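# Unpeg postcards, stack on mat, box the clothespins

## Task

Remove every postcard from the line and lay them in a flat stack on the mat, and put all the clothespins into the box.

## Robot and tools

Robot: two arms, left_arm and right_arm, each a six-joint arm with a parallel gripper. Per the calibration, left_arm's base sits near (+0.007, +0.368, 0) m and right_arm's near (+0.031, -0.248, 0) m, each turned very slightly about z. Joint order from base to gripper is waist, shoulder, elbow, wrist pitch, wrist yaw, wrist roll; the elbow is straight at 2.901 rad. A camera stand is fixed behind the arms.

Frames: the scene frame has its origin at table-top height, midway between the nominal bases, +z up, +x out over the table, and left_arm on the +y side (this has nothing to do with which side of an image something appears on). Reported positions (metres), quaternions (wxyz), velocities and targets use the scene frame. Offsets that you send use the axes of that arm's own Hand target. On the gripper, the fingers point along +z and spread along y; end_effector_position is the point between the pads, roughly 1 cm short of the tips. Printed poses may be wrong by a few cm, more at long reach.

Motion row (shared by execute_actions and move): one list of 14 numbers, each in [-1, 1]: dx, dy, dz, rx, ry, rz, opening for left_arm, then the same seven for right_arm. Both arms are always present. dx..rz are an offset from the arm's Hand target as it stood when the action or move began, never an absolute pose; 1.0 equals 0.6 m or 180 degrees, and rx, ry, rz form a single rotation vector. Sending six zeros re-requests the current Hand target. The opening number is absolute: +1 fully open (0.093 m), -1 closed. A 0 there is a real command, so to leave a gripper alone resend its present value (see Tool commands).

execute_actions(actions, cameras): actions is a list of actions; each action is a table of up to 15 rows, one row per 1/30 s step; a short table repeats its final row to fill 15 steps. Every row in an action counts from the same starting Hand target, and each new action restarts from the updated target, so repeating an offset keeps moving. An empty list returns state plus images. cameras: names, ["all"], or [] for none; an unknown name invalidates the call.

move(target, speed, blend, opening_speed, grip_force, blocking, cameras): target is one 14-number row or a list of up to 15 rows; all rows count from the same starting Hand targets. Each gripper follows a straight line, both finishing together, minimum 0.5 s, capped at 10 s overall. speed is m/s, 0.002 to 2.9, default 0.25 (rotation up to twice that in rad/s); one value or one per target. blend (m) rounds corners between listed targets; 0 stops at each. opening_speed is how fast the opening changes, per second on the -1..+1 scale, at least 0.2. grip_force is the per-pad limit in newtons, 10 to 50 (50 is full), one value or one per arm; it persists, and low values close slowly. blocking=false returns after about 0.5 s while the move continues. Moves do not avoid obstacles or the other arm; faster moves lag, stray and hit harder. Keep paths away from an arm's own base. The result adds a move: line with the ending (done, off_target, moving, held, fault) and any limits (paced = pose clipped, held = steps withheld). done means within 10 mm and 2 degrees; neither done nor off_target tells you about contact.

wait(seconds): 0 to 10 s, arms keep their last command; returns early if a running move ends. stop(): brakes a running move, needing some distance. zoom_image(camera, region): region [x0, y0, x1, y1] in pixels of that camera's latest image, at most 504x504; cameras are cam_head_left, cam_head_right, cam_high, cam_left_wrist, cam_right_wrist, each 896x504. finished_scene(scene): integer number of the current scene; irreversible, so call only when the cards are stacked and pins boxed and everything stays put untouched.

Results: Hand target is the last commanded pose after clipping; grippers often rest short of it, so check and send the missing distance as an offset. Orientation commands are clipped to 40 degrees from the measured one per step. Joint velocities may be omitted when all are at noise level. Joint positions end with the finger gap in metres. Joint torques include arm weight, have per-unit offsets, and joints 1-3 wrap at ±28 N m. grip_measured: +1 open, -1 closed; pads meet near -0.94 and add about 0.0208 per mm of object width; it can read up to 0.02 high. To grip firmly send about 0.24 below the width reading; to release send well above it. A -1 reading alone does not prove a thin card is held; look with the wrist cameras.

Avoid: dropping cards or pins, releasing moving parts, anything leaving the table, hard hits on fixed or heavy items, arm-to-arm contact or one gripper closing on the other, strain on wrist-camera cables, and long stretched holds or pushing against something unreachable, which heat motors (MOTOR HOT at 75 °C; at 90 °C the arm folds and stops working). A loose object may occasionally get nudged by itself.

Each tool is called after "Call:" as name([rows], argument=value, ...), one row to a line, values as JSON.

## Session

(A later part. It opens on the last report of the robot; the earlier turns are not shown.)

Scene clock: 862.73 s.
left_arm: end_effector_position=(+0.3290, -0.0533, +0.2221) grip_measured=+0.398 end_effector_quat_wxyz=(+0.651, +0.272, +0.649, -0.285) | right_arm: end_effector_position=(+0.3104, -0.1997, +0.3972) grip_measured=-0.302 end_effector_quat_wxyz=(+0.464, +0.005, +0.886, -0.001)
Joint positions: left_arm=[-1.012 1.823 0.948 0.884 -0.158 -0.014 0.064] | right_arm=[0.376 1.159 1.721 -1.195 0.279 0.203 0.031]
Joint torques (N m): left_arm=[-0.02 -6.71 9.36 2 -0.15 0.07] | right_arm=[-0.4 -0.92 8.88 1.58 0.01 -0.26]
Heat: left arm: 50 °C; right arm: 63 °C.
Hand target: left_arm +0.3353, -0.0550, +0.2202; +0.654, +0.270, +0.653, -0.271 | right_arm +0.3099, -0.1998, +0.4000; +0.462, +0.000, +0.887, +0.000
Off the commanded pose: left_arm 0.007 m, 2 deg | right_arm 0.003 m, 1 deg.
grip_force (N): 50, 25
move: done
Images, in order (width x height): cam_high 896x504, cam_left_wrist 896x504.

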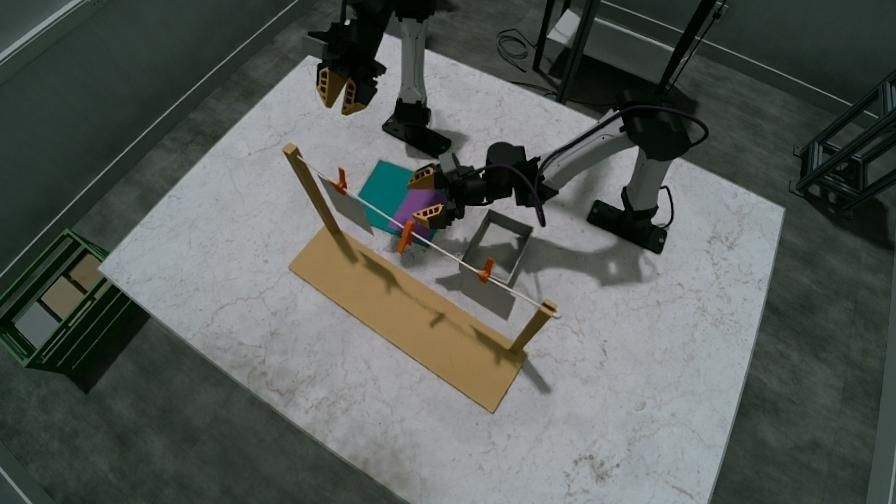

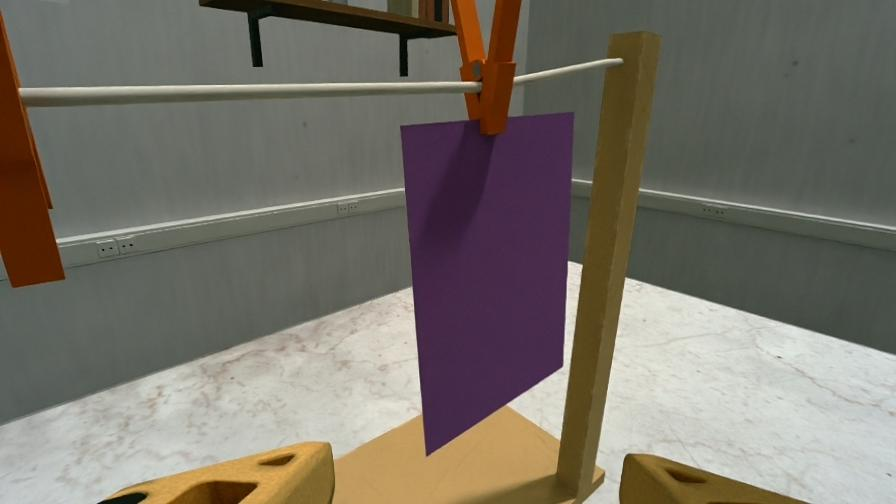

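Call:
move(target=[0,-0.0133,0.15,0,0,0,0.4,0,0,0,0,0,0,-0.3], speed=0.15, cameras=["cam_high","cam_left_wrist","cam_head_right"])

Scene clock: 871.93 s.
left_arm: end_effector_position=(+0.3873, -0.1220, +0.2251) grip_measured=+0.398 end_effector_quat_wxyz=(+0.654, +0.267, +0.650, -0.281) | right_arm: end_effector_position=(+0.3104, -0.1997, +0.3972) grip_measured=-0.302 end_effector_quat_wxyz=(+0.464, +0.005, +0.886, -0.001)
Joint positions: left_arm=[-0.997 2.112 1.386 0.739 -0.159 -0.013 0.064] | right_arm=[0.376 1.159 1.721 -1.195 0.279 0.203 0.031]
Joint torques (N m): left_arm=[0.36 -9.09 9.91 1.97 0.05 0.08] | right_arm=[-0.42 -0.95 8.85 1.58 0 -0.27]
Heat: left arm: 51 °C; right arm: 63 °C.
Hand target: left_arm +0.3934, -0.1242, +0.2204; +0.654, +0.270, +0.653, -0.271 | right_arm +0.3099, -0.1998, +0.4000; +0.462, +0.000, +0.887, +0.000
Off the commanded pose: left_arm 0.008 m, 1 deg | right_arm 0.003 m, 1 deg.
grip_force (N): 50, 25
move: done
Images, in order (width x height): cam_head_right 896x504, cam_high 896x504, cam_left_wrist 896x504.

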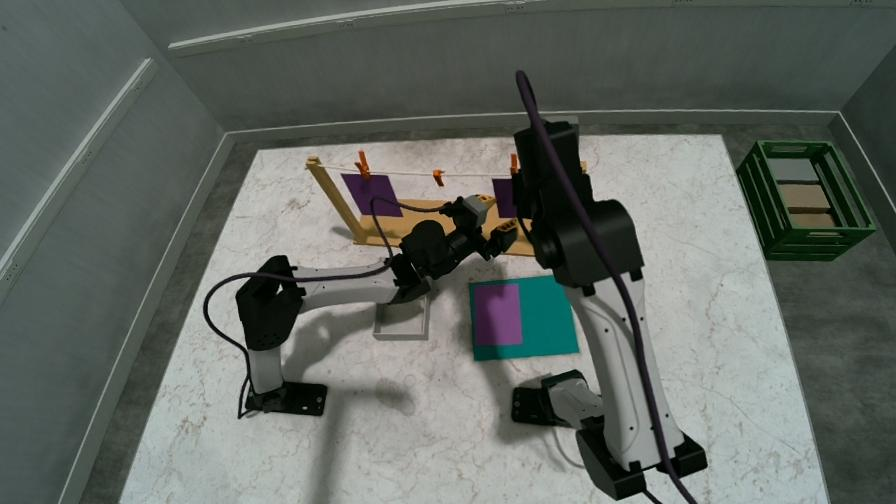

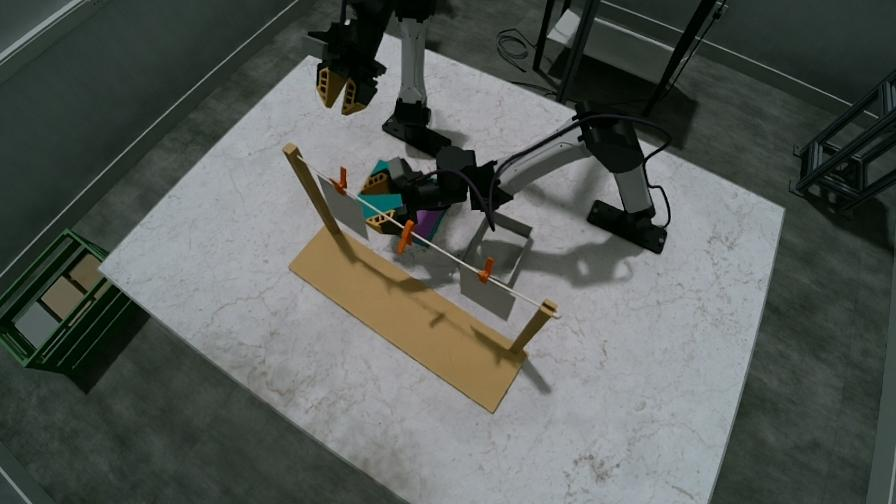

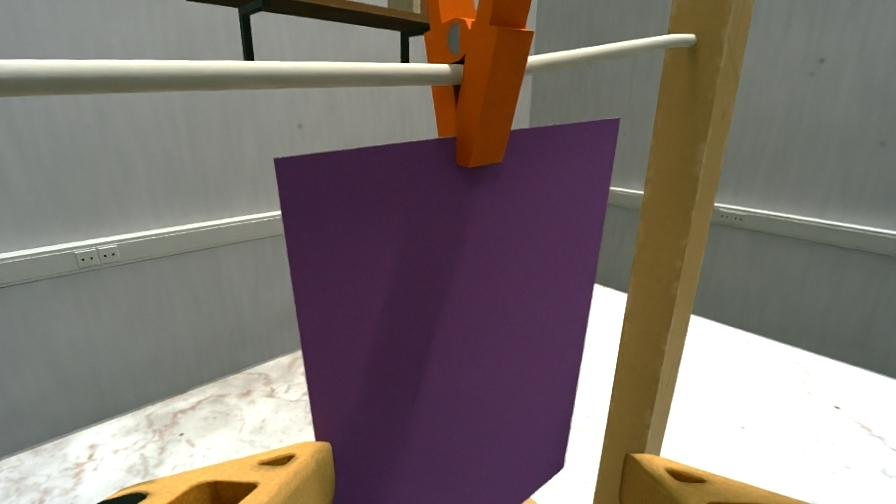

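Call:
move(target=[0,0.025,0,0,0,0,0.4,0,0,0,0,0,0,-0.3], speed=0.1, cameras=["cam_left_wrist"])

Scene clock: 880.97 s.
left_arm: end_effector_position=(+0.4019, -0.1108, +0.2250) grip_measured=+0.398 end_effector_quat_wxyz=(+0.656, +0.263, +0.652, -0.276) | right_arm: end_effector_position=(+0.3104, -0.1997, +0.3972) grip_measured=-0.302 end_effector_quat_wxyz=(+0.464, +0.005, +0.886, -0.001)
Joint positions: left_arm=[-0.961 2.112 1.386 0.739 -0.136 -0.013 0.064] | right_arm=[0.376 1.159 1.721 -1.195 0.279 0.203 0.031]
Joint torques (N m): left_arm=[0.02 -9.62 8.96 2.05 0.15 0.07] | right_arm=[-0.4 -0.96 8.91 1.58 -0.01 -0.26]
Heat: left arm: 52 °C; right arm: 63 °C.
Hand target: left_arm +0.4039, -0.1137, +0.2204; +0.654, +0.270, +0.653, -0.271 | right_arm +0.3099, -0.1998, +0.4000; +0.462, +0.000, +0.887, +0.000
Off the commanded pose: left_arm 0.006 m, 1 deg | right_arm 0.003 m, 1 deg.
grip_force (N): 50, 25
move: done
Images, in order (width x height): cam_left_wrist 896x504.

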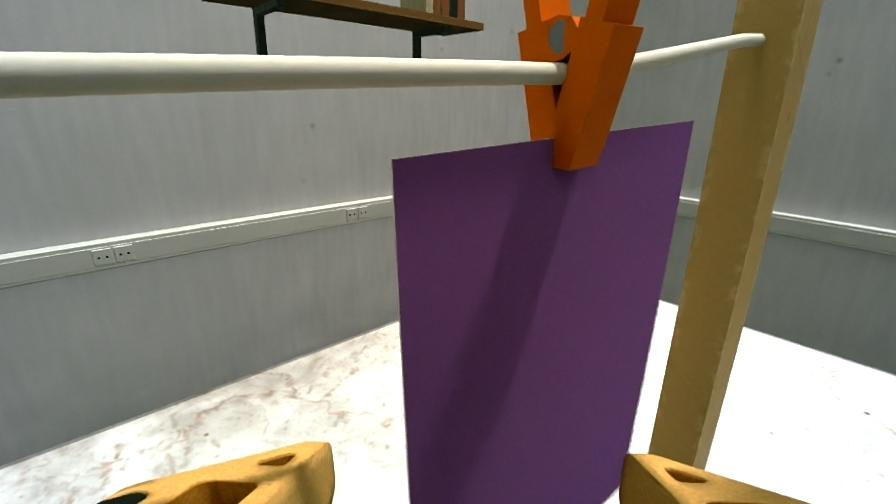

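Call:
move(target=[0,-0.0133,0.058,0,0,0,0.4,0,0,0,0,0,0,-0.3], speed=0.1, cameras=["cam_left_wrist","cam_high"])

Scene clock: 884.47 s.
left_arm: end_effector_position=(+0.4222, -0.1374, +0.2263) grip_measured=+0.398 end_effector_quat_wxyz=(+0.656, +0.263, +0.651, -0.276) | right_arm: end_effector_position=(+0.3104, -0.1997, +0.3972) grip_measured=-0.302 end_effector_quat_wxyz=(+0.464, +0.005, +0.886, -0.001)
Joint positions: left_arm=[-0.961 2.226 1.579 0.661 -0.136 -0.013 0.064] | right_arm=[0.376 1.159 1.721 -1.195 0.279 0.203 0.031]
Joint torques (N m): left_arm=[-0.59 -9.94 10.17 2 0.07 0.08] | right_arm=[-0.42 -0.96 8.88 1.58 -0.01 -0.26]
Heat: left arm: 52 °C; right arm: 63 °C.
Hand target: left_arm +0.4229, -0.1439, +0.2204; +0.654, +0.270, +0.653, -0.271 | right_arm +0.3099, -0.1998, +0.4000; +0.462, +0.000, +0.887, +0.000
Off the commanded pose: left_arm 0.009 m, 1 deg | right_arm 0.003 m, 1 deg.
grip_force (N): 50, 25
move: done
Images, in order (width x height): cam_high 896x504, cam_left_wrist 896x504.

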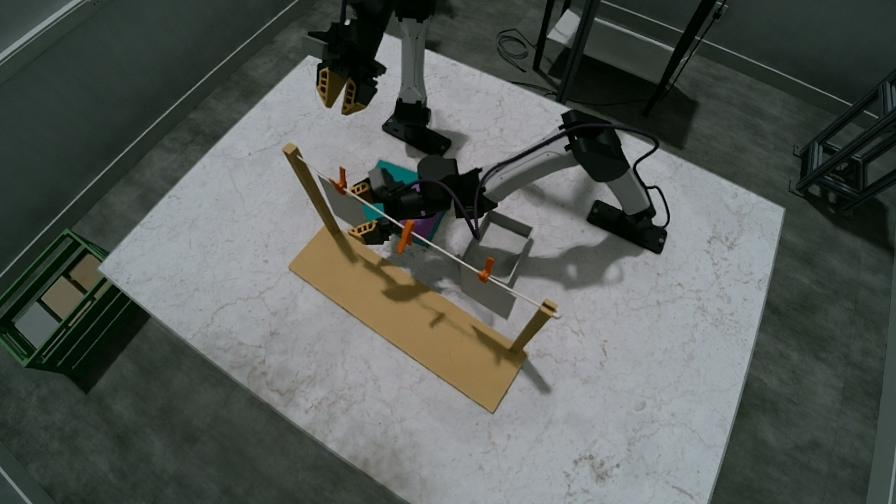

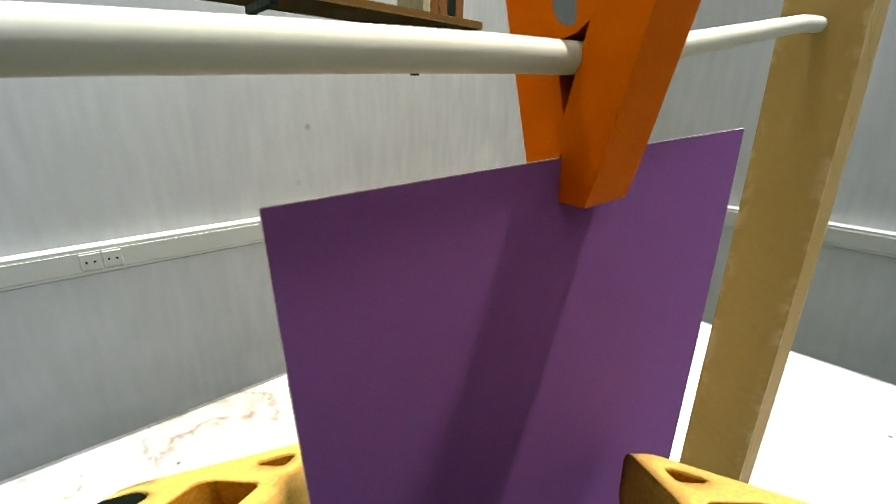

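Call:
move(target=[0,-0.005,0.025,0,0,0,0.4,0,0,0,0,0,0,-0.3], speed=0.1, cameras=["cam_left_wrist"])

Scene clock: 887.03 s.
left_arm: end_effector_position=(+0.4309, -0.1501, +0.2270) grip_measured=+0.398 end_effector_quat_wxyz=(+0.656, +0.263, +0.651, -0.277) | right_arm: end_effector_position=(+0.3104, -0.1997, +0.3972) grip_measured=-0.302 end_effector_quat_wxyz=(+0.464, +0.005, +0.886, -0.001)
Joint positions: left_arm=[-0.962 2.282 1.677 0.62 -0.136 -0.013 0.064] | right_arm=[0.376 1.159 1.721 -1.195 0.279 0.203 0.031]
Joint torques (N m): left_arm=[-0.62 -10.32 10.28 2 0.07 0.07] | right_arm=[-0.42 -0.94 8.87 1.58 -0.01 -0.26]
Heat: left arm: 52 °C; right arm: 63 °C.
Hand target: left_arm +0.4313, -0.1567, +0.2204; +0.654, +0.270, +0.653, -0.271 | right_arm +0.3099, -0.1998, +0.4000; +0.462, +0.000, +0.887, +0.000
Off the commanded pose: left_arm 0.009 m, 1 deg | right_arm 0.003 m, 1 deg.
grip_force (N): 50, 25
move: done
Images, in order (width x height): cam_left_wrist 896x504.

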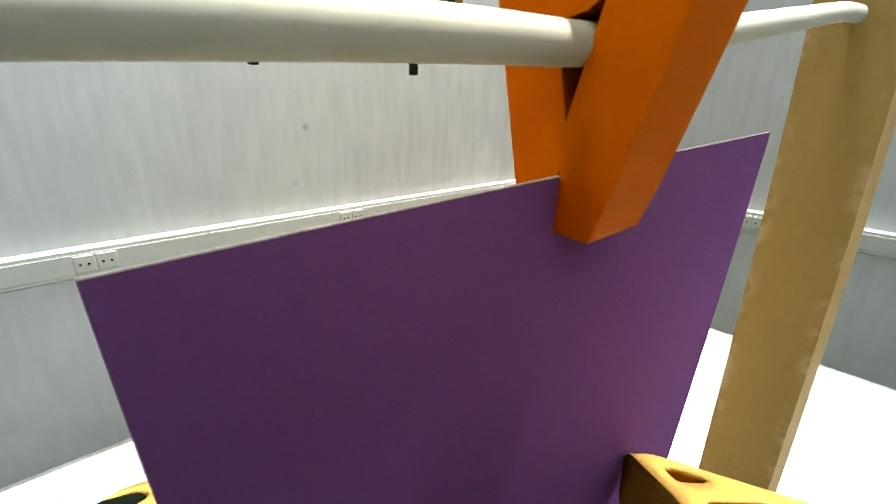

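Call:
move([
  [0,-0.0943,-0.0943,0,0,0,0.4,0,0,0,0,0,0,-0.3],
  [0.0233,-0.0377,-0.132,0.2455,0.0711,-0.17,0.4,0,0,0,0,0,0,-0.3],
], speed=0.12, cameras=["cam_left_wrist","cam_high","cam_head_right"])

Scene clock: 903.03 s.
left_arm: end_effector_position=(+0.3554, -0.1144, +0.2039) grip_measured=+0.398 end_effector_quat_wxyz=(+0.334, +0.341, +0.627, -0.616) | right_arm: end_effector_position=(+0.3104, -0.1997, +0.3972) grip_measured=-0.302 end_effector_quat_wxyz=(+0.464, +0.005, +0.886, -0.001)
Joint positions: left_arm=[-0.776 2.189 1.454 0.708 0.839 -0.557 0.064] | right_arm=[0.376 1.159 1.721 -1.195 0.279 0.203 0.031]
Joint torques (N m): left_arm=[0.21 -9.37 9.69 2.15 0.2 -0.12] | right_arm=[-0.39 -0.92 8.91 1.58 -0.01 -0.27]
Heat: left arm: 52 °C; right arm: 63 °C.
Hand target: left_arm +0.3594, -0.1167, +0.2063; +0.339, +0.343, +0.618, -0.621 | right_arm +0.3099, -0.1998, +0.4000; +0.462, +0.000, +0.887, +0.000
Off the commanded pose: left_arm 0.005 m, 1 deg | right_arm 0.003 m, 1 deg.
grip_force (N): 50, 25
move: done
Images, in order (width x height): cam_head_right 896x504, cam_high 896x504, cam_left_wrist 896x504.

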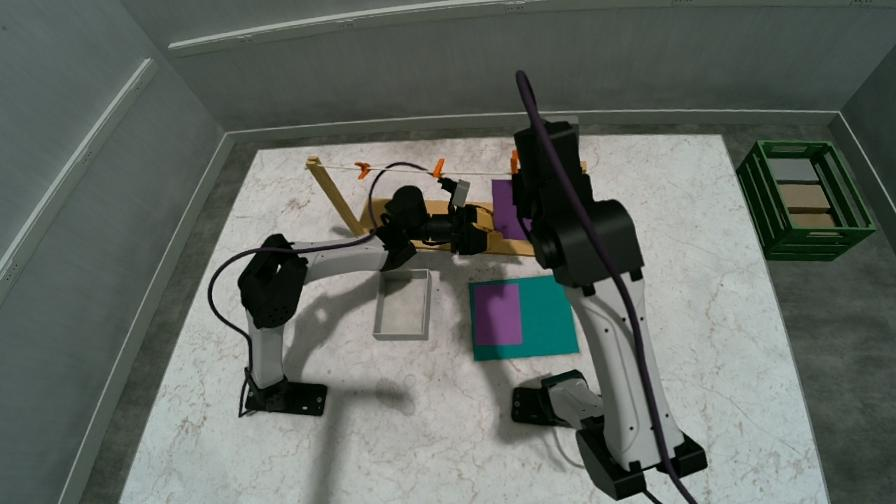

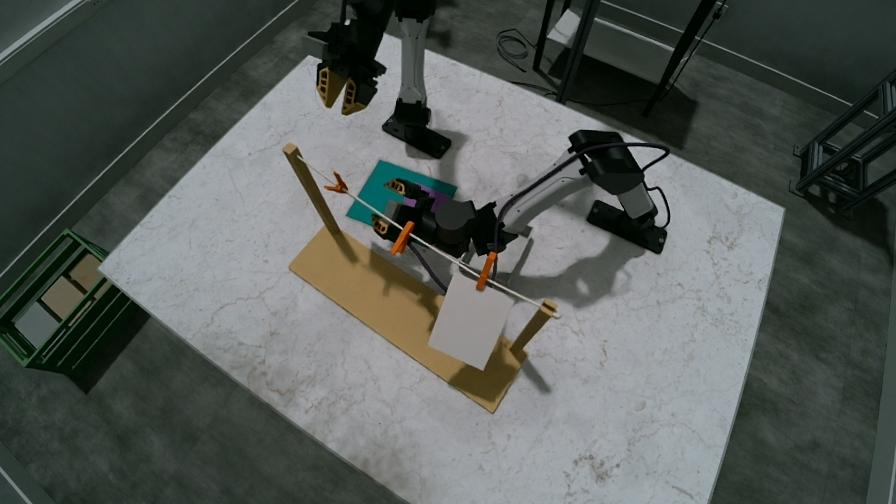

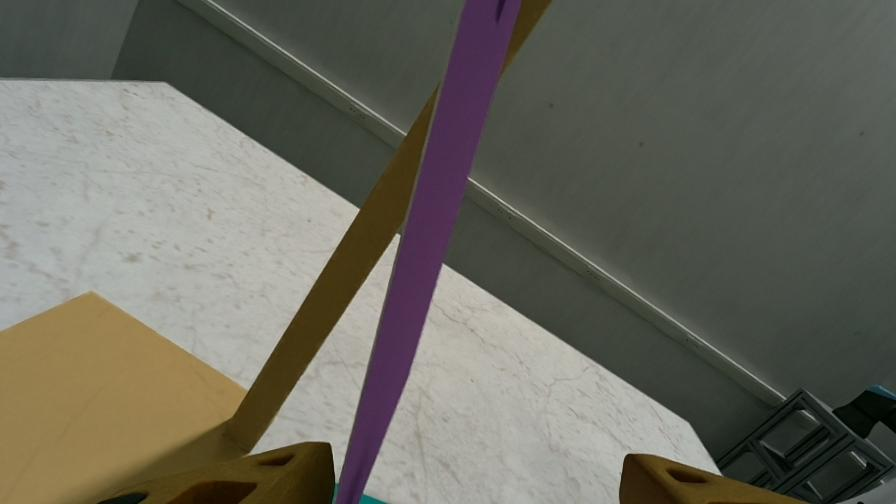

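Call:
move(target=[0,0,0,0,0,0,-1,0,0,0,0,0,0,-0.3], opening_speed=0.6, speed=0.1, cameras=["cam_left_wrist","cam_high"])

Scene clock: 908.70 s.
left_arm: end_effector_position=(+0.3552, -0.1144, +0.2043) grip_measured=-0.972 end_effector_quat_wxyz=(+0.333, +0.341, +0.626, -0.617) | right_arm: end_effector_position=(+0.3104, -0.1997, +0.3972) grip_measured=-0.302 end_effector_quat_wxyz=(+0.464, +0.005, +0.886, -0.001)
Joint positions: left_arm=[-0.776 2.189 1.454 0.71 0.841 -0.558 0] | right_arm=[0.376 1.159 1.721 -1.195 0.279 0.203 0.031]
Joint torques (N m): left_arm=[0.25 -9.32 9.65 2.15 0.2 -0.1] | right_arm=[-0.43 -0.91 8.84 1.59 0.01 -0.26]
Heat: left arm: 53 °C; right arm: 63 °C.
Hand target: left_arm +0.3594, -0.1167, +0.2063; +0.339, +0.343, +0.618, -0.621 | right_arm +0.3099, -0.1998, +0.4000; +0.462, +0.000, +0.887, +0.000
Off the commanded pose: left_arm 0.005 m, 1 deg | right_arm 0.003 m, 1 deg.
grip_force (N): 50, 25
move: done
Images, in order (width x height): cam_high 896x504, cam_left_wrist 896x504.

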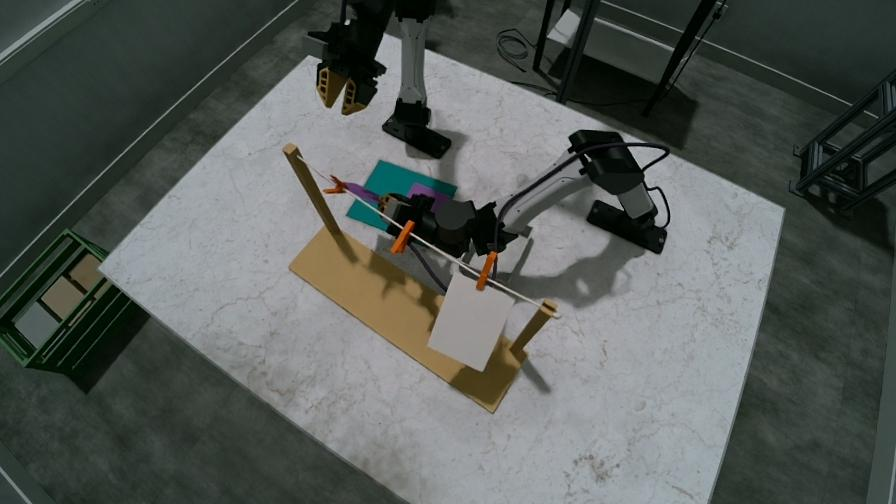

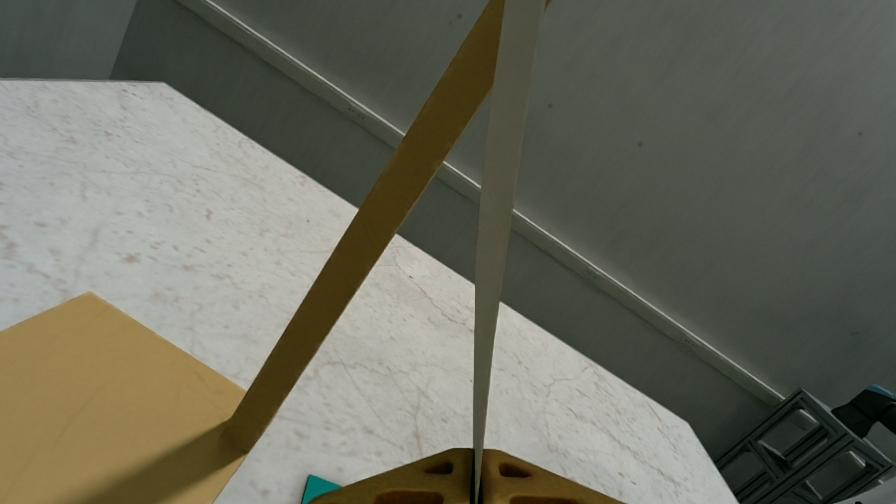

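Call:
move(target=[0,0,0,0,0,0,-1,-0.0286,0.0667,0.0757,0,0,0,0], speed=0.12, cameras=["cam_right_wrist","cam_high"])

Scene clock: 913.47 s.
left_arm: end_effector_position=(+0.3552, -0.1144, +0.2043) grip_measured=-0.972 end_effector_quat_wxyz=(+0.333, +0.341, +0.626, -0.617) | right_arm: end_effector_position=(+0.3542, -0.1619, +0.3805) grip_measured=-0.002 end_effector_quat_wxyz=(+0.453, -0.007, +0.892, -0.005)
Joint positions: left_arm=[-0.776 2.189 1.454 0.71 0.841 -0.558 0] | right_arm=[0.473 1.311 1.746 -1.114 0.347 0.248 0.045]
Joint torques (N m): left_arm=[0.24 -9.35 9.7 2.16 0.21 -0.09] | right_arm=[0.5 -2.85 9.31 1.76 0.18 -0.01]
Heat: left arm: 53 °C; right arm: 63 °C.
Hand target: left_arm +0.3594, -0.1167, +0.2063; +0.339, +0.343, +0.618, -0.621 | right_arm +0.3569, -0.1599, +0.3881; +0.463, +0.000, +0.887, +0.000
Off the commanded pose: left_arm 0.005 m, 1 deg | right_arm 0.008 m, 2 deg.
grip_force (N): 50, 25
move: done
Images, in order (width x height): cam_high 896x504, cam_right_wrist 896x504.

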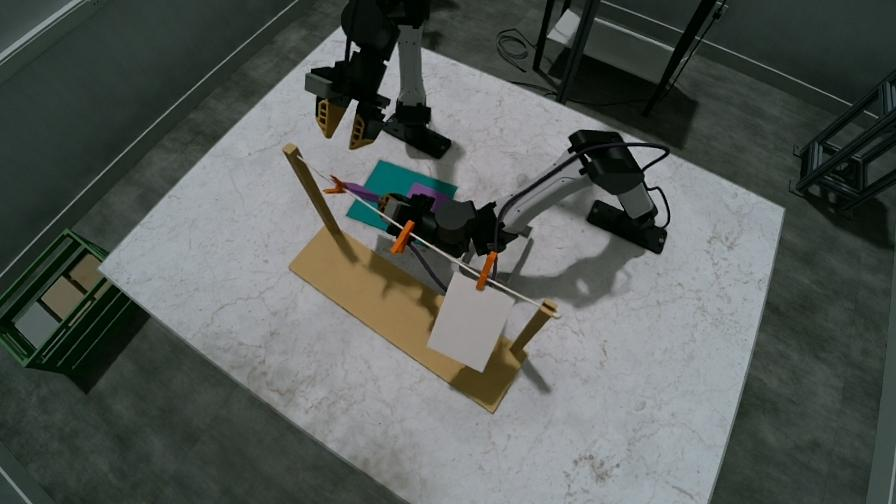

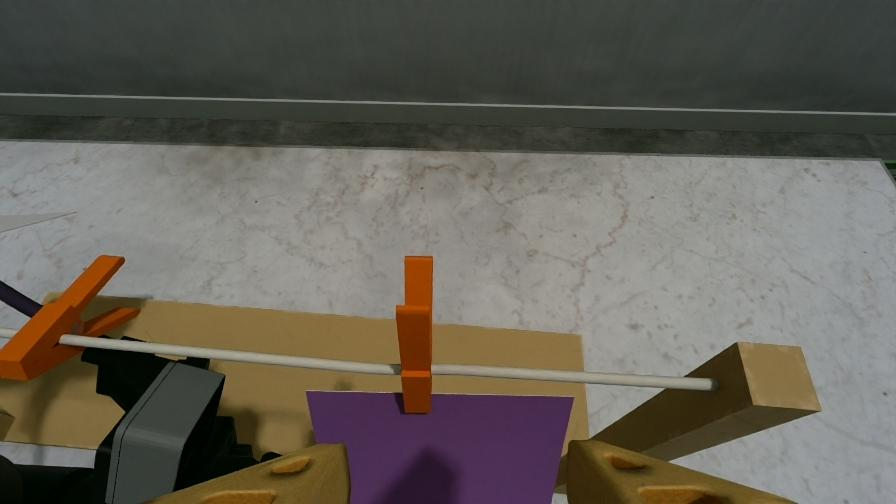

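Call:
move(target=[0,0,0,0,0,0,-1,-0.0096,0.02,0.06,0,0,0,0], speed=0.1, cameras=["cam_right_wrist"])

Scene clock: 919.13 s.
left_arm: end_effector_position=(+0.3552, -0.1144, +0.2043) grip_measured=-0.972 end_effector_quat_wxyz=(+0.333, +0.341, +0.626, -0.617) | right_arm: end_effector_position=(+0.3854, -0.1477, +0.3747) grip_measured=-0.002 end_effector_quat_wxyz=(+0.464, -0.004, +0.886, -0.001)
Joint positions: left_arm=[-0.776 2.189 1.454 0.71 0.841 -0.558 0] | right_arm=[0.473 1.385 1.746 -1.012 0.348 0.248 0.045]
Joint torques (N m): left_arm=[0.23 -9.37 9.68 2.16 0.21 -0.09] | right_arm=[-0.43 -3.71 7.47 1.79 0.11 -0.09]
Heat: left arm: 54 °C; right arm: 62 °C.
Hand target: left_arm +0.3594, -0.1167, +0.2063; +0.339, +0.343, +0.618, -0.621 | right_arm +0.3898, -0.1480, +0.3722; +0.463, +0.000, +0.887, -0.001
Off the commanded pose: left_arm 0.005 m, 1 deg | right_arm 0.005 m, 1 deg.
grip_force (N): 50, 25
move: done
Images, in order (width x height): cam_right_wrist 896x504.

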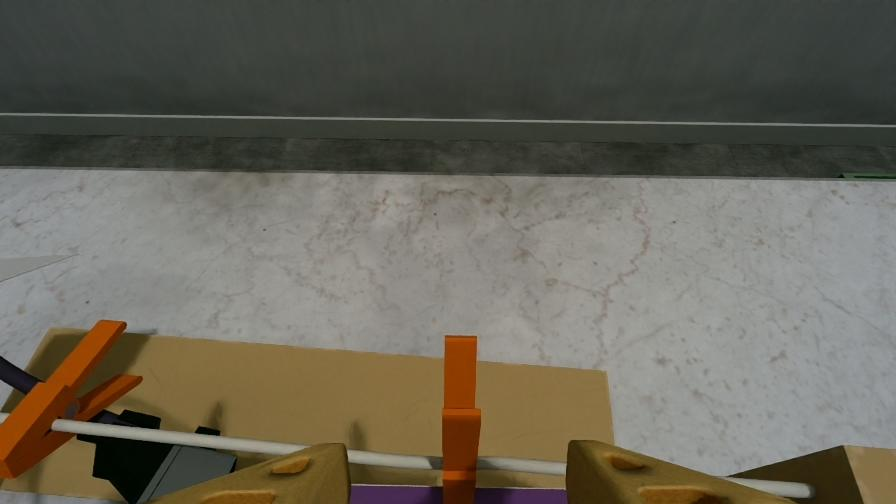

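Call:
move(target=[0,0,0,0,0,0,-1,0.0115,0,0.0675,0,0,0,0], speed=0.1, cameras=["cam_right_wrist"])

Scene clock: 923.37 s.
left_arm: end_effector_position=(+0.3552, -0.1144, +0.2043) grip_measured=-0.972 end_effector_quat_wxyz=(+0.333, +0.341, +0.626, -0.617) | right_arm: end_effector_position=(+0.4150, -0.1485, +0.3488) grip_measured=-0.002 end_effector_quat_wxyz=(+0.467, +0.005, +0.884, +0.000)
Joint positions: left_arm=[-0.776 2.189 1.454 0.71 0.841 -0.558 0] | right_arm=[0.429 1.419 1.645 -0.863 0.321 0.235 0.045]
Joint torques (N m): left_arm=[0.2 -9.39 9.68 2.15 0.21 -0.09] | right_arm=[-0.51 -4.44 7.53 1.79 0 -0.26]
Heat: left arm: 54 °C; right arm: 61 °C.
Hand target: left_arm +0.3594, -0.1167, +0.2063; +0.339, +0.343, +0.618, -0.621 | right_arm +0.4190, -0.1479, +0.3434; +0.463, +0.000, +0.887, +0.000
Off the commanded pose: left_arm 0.005 m, 1 deg | right_arm 0.007 m, 1 deg.
grip_force (N): 50, 25
move: done
Images, in order (width x height): cam_right_wrist 896x504.

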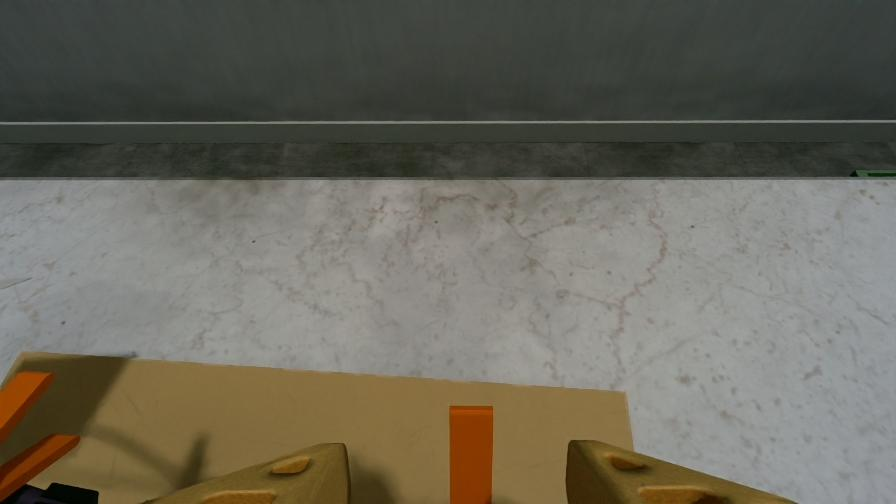

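Call:
move(target=[0,0,0,0,0,0,-1,0,-0.004,0,0,0,0,-1], speed=0.1, opening_speed=0.6, cameras=["cam_right_wrist"])

Scene clock: 928.17 s.
left_arm: end_effector_position=(+0.3551, -0.1144, +0.2045) grip_measured=-0.972 end_effector_quat_wxyz=(+0.334, +0.341, +0.626, -0.617) | right_arm: end_effector_position=(+0.4159, -0.1504, +0.3489) grip_measured=-0.807 end_effector_quat_wxyz=(+0.467, +0.004, +0.884, +0.000)
Joint positions: left_arm=[-0.776 2.189 1.454 0.711 0.841 -0.558 0] | right_arm=[0.421 1.419 1.645 -0.861 0.314 0.228 0.006]
Joint torques (N m): left_arm=[0.21 -9.36 9.66 2.15 0.2 -0.1] | right_arm=[-0.51 -4.75 7.21 1.81 0.02 -0.24]
Heat: left arm: 54 °C; right arm: 60 °C.
Hand target: left_arm +0.3594, -0.1167, +0.2063; +0.339, +0.343, +0.618, -0.621 | right_arm +0.4190, -0.1504, +0.3435; +0.463, +0.000, +0.887, +0.000
Off the commanded pose: left_arm 0.005 m, 1 deg | right_arm 0.006 m, 1 deg.
grip_force (N): 50, 25
move: done
Images, in order (width x height): cam_right_wrist 896x504.

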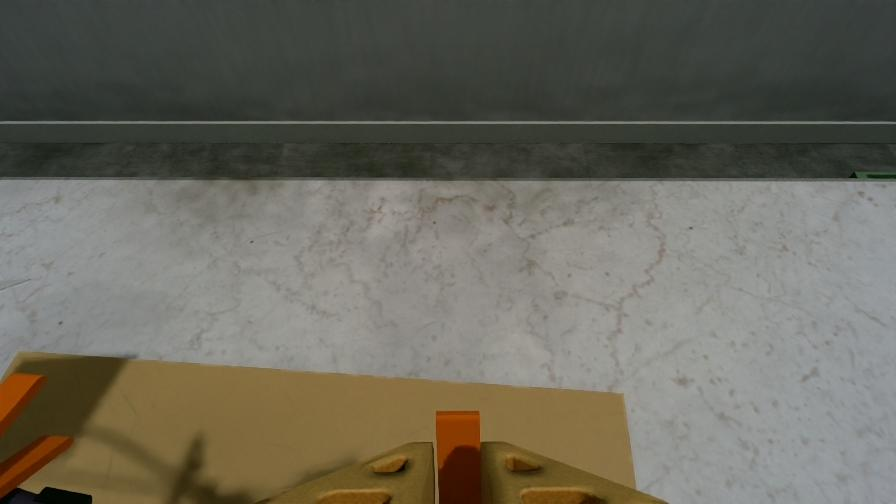

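Call:
move(target=[0.05,0,0,0,0,0,-1,0,0,0,0,0,0,-1], speed=0.06, cameras=["cam_right_wrist","cam_left_wrist"])

Scene clock: 930.43 s.
left_arm: end_effector_position=(+0.3440, -0.1151, +0.2007) grip_measured=-0.972 end_effector_quat_wxyz=(+0.352, +0.349, +0.605, -0.623) | right_arm: end_effector_position=(+0.4141, -0.1507, +0.3441) grip_measured=-0.816 end_effector_quat_wxyz=(+0.459, +0.002, +0.888, -0.002)
Joint positions: left_arm=[-0.792 2.194 1.395 0.836 0.83 -0.559 0] | right_arm=[0.421 1.419 1.64 -0.874 0.311 0.228 0.006]
Joint torques (N m): left_arm=[-0.36 -8.83 6.02 1.99 0.04 -0.09] | right_arm=[-0.5 -4.78 7.72 1.92 0.04 -0.25]
Heat: left arm: 54 °C; right arm: 60 °C.
Hand target: left_arm +0.3434, -0.1165, +0.1809; +0.339, +0.343, +0.618, -0.621 | right_arm +0.4190, -0.1504, +0.3434; +0.463, +0.000, +0.887, +0.000
Off the commanded pose: left_arm 0.020 m, 2 deg | right_arm 0.005 m, 1 deg.
grip_force (N): 50, 25
move: off_target (left_arm)
Images, in order (width x height): cam_left_wrist 896x504, cam_right_wrist 896x504.

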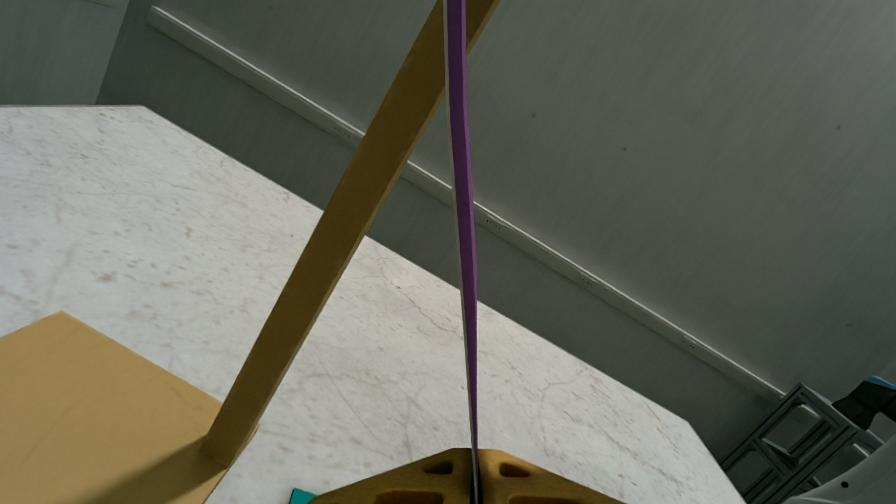

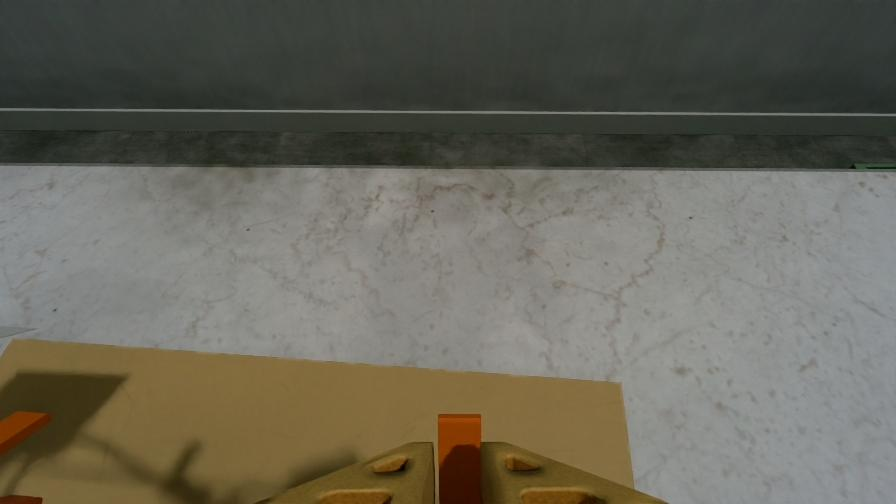

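Call:
move(target=[0.033,0,0,0,0,0,-1,0,0,0,0,0,0,-1], speed=0.06, cameras=["cam_right_wrist","cam_left_wrist"])

Scene clock: 932.73 s.
left_arm: end_effector_position=(+0.3313, -0.1150, +0.1716) grip_measured=-0.972 end_effector_quat_wxyz=(+0.336, +0.349, +0.615, -0.622) | right_arm: end_effector_position=(+0.4157, -0.1500, +0.3465) grip_measured=-0.816 end_effector_quat_wxyz=(+0.464, +0.003, +0.886, +0.000)
Joint positions: left_arm=[-0.808 2.218 1.329 0.889 0.828 -0.559 0] | right_arm=[0.421 1.419 1.64 -0.861 0.311 0.228 0.006]
Joint torques (N m): left_arm=[-0.39 -9.44 6.65 2.17 -0.08 -0.09] | right_arm=[-0.51 -4.72 7.72 1.81 0.04 -0.24]
Heat: left arm: 53 °C; right arm: 60 °C.
Hand target: left_arm +0.3327, -0.1165, +0.1642; +0.339, +0.344, +0.618, -0.621 | right_arm +0.4190, -0.1504, +0.3434; +0.463, +0.000, +0.887, +0.000
Off the commanded pose: left_arm 0.008 m, 1 deg | right_arm 0.005 m, 0 deg.
grip_force (N): 50, 25
move: done
Images, in order (width x height): cam_left_wrist 896x504, cam_right_wrist 896x504.

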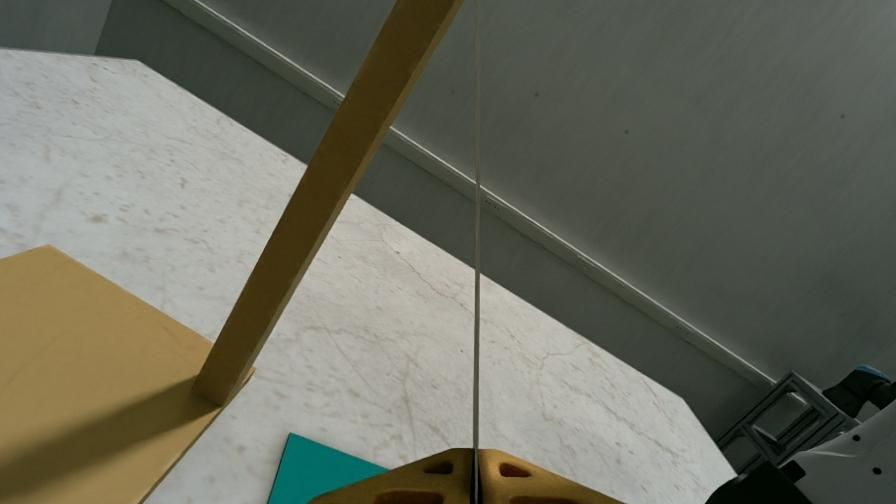

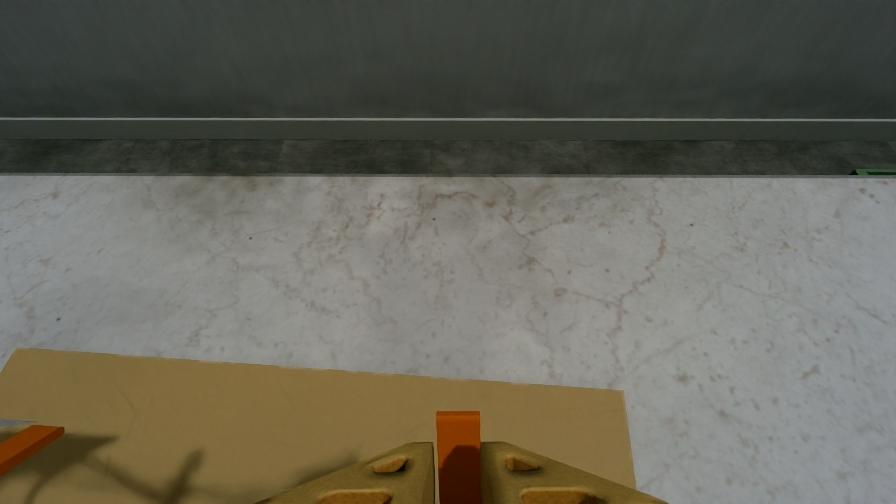

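Call:
move(target=[0.083,0,0,0,0,0,-1,0,0,0,0,0,0,-1], speed=0.12)

Scene clock: 945.43 s.
left_arm: end_effector_position=(+0.3036, -0.1160, +0.1271) grip_measured=-0.972 end_effector_quat_wxyz=(+0.333, +0.350, +0.616, -0.622) | right_arm: end_effector_position=(+0.4157, -0.1500, +0.3465) grip_measured=-0.816 end_effector_quat_wxyz=(+0.464, +0.003, +0.886, +0.000)
Joint positions: left_arm=[-0.853 2.278 1.208 1.066 0.787 -0.559 0] | right_arm=[0.421 1.419 1.64 -0.861 0.311 0.228 0.006]
Joint torques (N m): left_arm=[-0.17 -9.31 6.23 2.18 -0.12 -0.09] | right_arm=[-0.53 -4.75 7.72 1.81 0.03 -0.24]
Heat: left arm: 51 °C; right arm: 59 °C.
Hand target: left_arm +0.3062, -0.1163, +0.1221; +0.339, +0.344, +0.618, -0.621 | right_arm +0.4190, -0.1504, +0.3434; +0.463, +0.000, +0.887, +0.000
Off the commanded pose: left_arm 0.006 m, 1 deg | right_arm 0.005 m, 0 deg.
grip_force (N): 50, 25
move: done

Call:
move(target=[0.0257,-0.1765,-0.0933,-0.2294,0.1235,-0.3047,-1,0,0,0,0,0,0,-1], speed=0.15, cameras=["cam_left_wrist","cam_high","cam_head_right","cam_head_left"])

Scene clock: 955.30 s.
left_arm: end_effector_position=(+0.2070, -0.0581, +0.1471) grip_measured=-0.972 end_effector_quat_wxyz=(-0.014, +0.002, +0.927, -0.374) | right_arm: end_effector_position=(+0.4157, -0.1500, +0.3465) grip_measured=-0.816 end_effector_quat_wxyz=(+0.464, +0.003, +0.886, +0.000)
Joint positions: left_arm=[-1.03 1.788 1.37 -0.49 0.418 -1.128 0] | right_arm=[0.421 1.419 1.64 -0.861 0.311 0.228 0.006]
Joint torques (N m): left_arm=[-0.51 -10.45 9.98 1.4 0.07 -0.13] | right_arm=[-0.54 -4.78 7.76 1.81 0.04 -0.24]
Heat: left arm: 50 °C; right arm: 58 °C.
Hand target: left_arm +0.2088, -0.0596, +0.1656; +0.000, +0.000, +0.924, -0.383 | right_arm +0.4190, -0.1504, +0.3434; +0.463, +0.000, +0.887, +0.000
Off the commanded pose: left_arm 0.019 m, 2 deg | right_arm 0.005 m, 0 deg.
grip_force (N): 50, 25
move: off_target (left_arm)
Images, in order (width x height): cam_head_left 896x504, cam_head_right 896x504, cam_high 896x504, cam_left_wrist 896x504.

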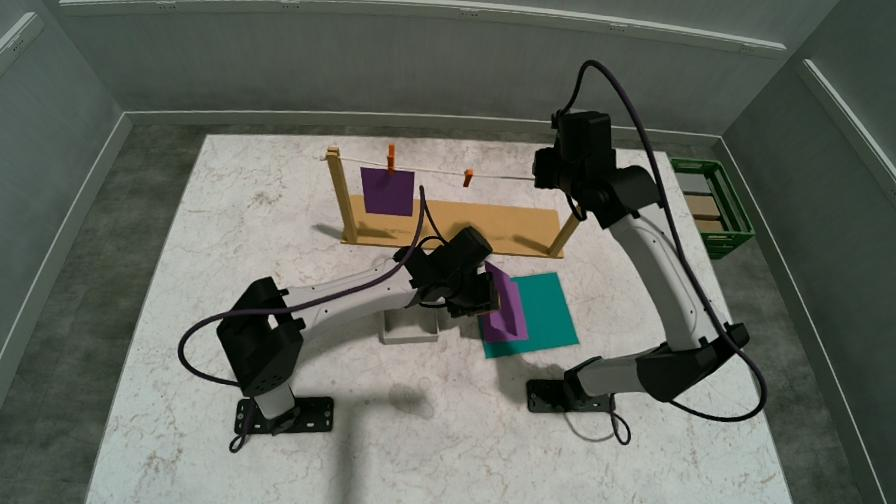

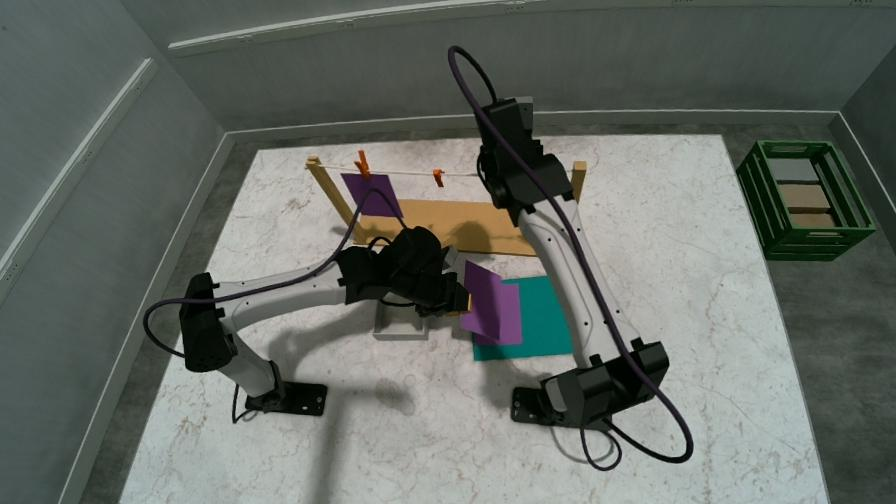

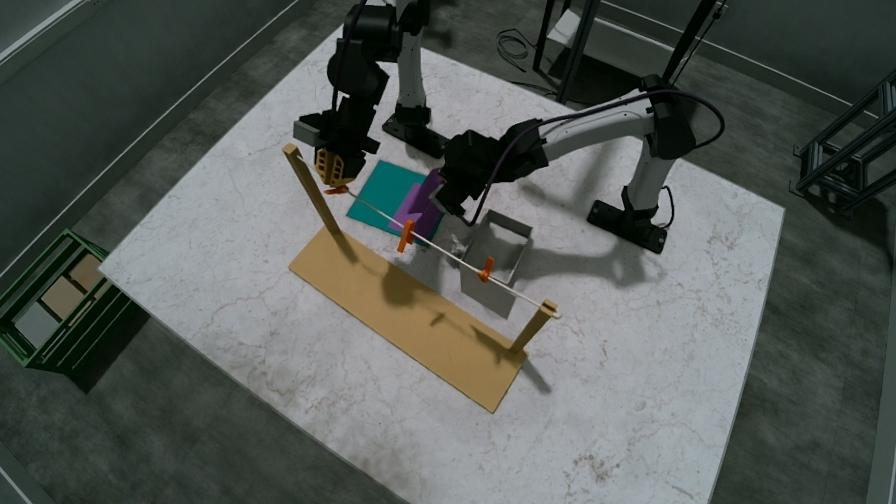

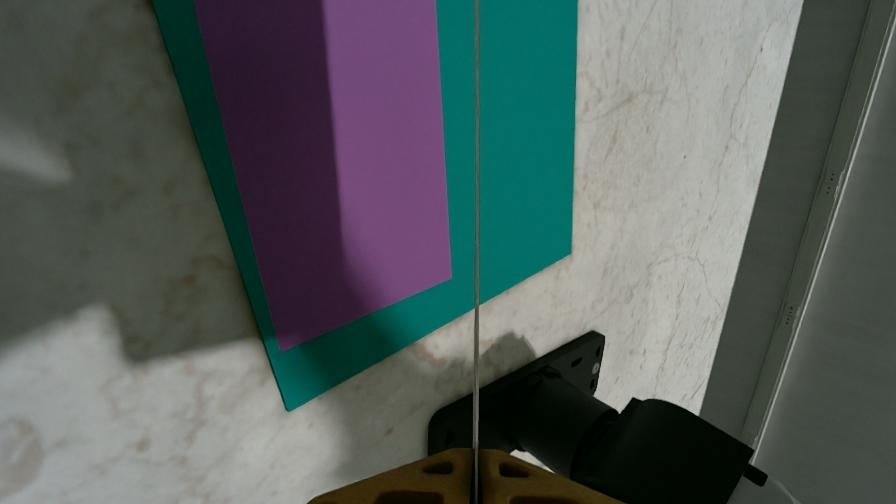

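Call:
move(target=[0,0.0471,0.1061,0,0,0,-1,0,0,0,0,0,0,-1], speed=0.1, cameras=["cam_left_wrist"])

Scene clock: 962.83 s.
left_arm: end_effector_position=(+0.2062, -0.0820, +0.1061) grip_measured=-0.972 end_effector_quat_wxyz=(-0.007, +0.005, +0.923, -0.385) | right_arm: end_effector_position=(+0.4157, -0.1500, +0.3465) grip_measured=-0.816 end_effector_quat_wxyz=(+0.464, +0.003, +0.886, +0.000)
Joint positions: left_arm=[-1.065 1.884 1.305 -0.29 0.396 -1.158 0] | right_arm=[0.421 1.419 1.64 -0.861 0.311 0.228 0.006]
Joint torques (N m): left_arm=[-0.51 -7.75 7.35 1.83 0.06 -0.14] | right_arm=[-0.49 -4.78 7.72 1.8 0.04 -0.23]
Heat: left arm: 51 °C; right arm: 58 °C.
Hand target: left_arm +0.2088, -0.0847, +0.1005; +0.000, +0.000, +0.924, -0.383 | right_arm +0.4190, -0.1504, +0.3434; +0.463, +0.000, +0.887, +0.000
Off the commanded pose: left_arm 0.007 m, 1 deg | right_arm 0.005 m, 0 deg.
grip_force (N): 50, 25
move: done
Images, in order (width x height): cam_left_wrist 896x504.

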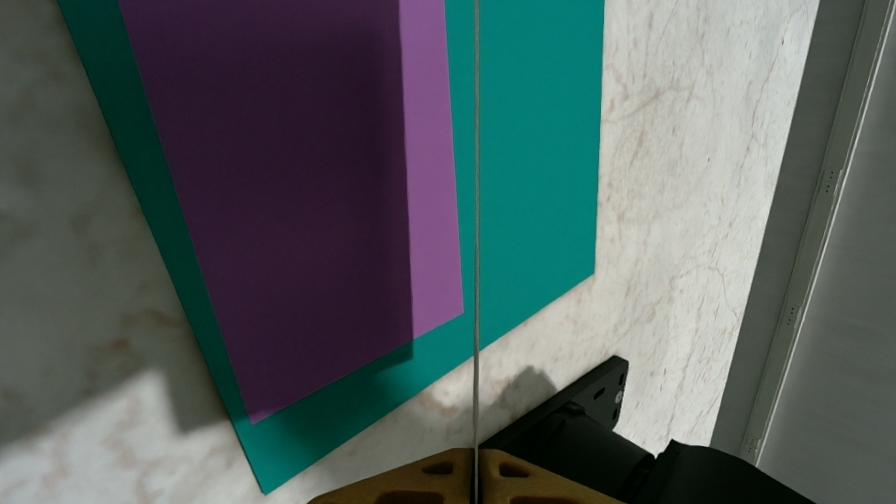

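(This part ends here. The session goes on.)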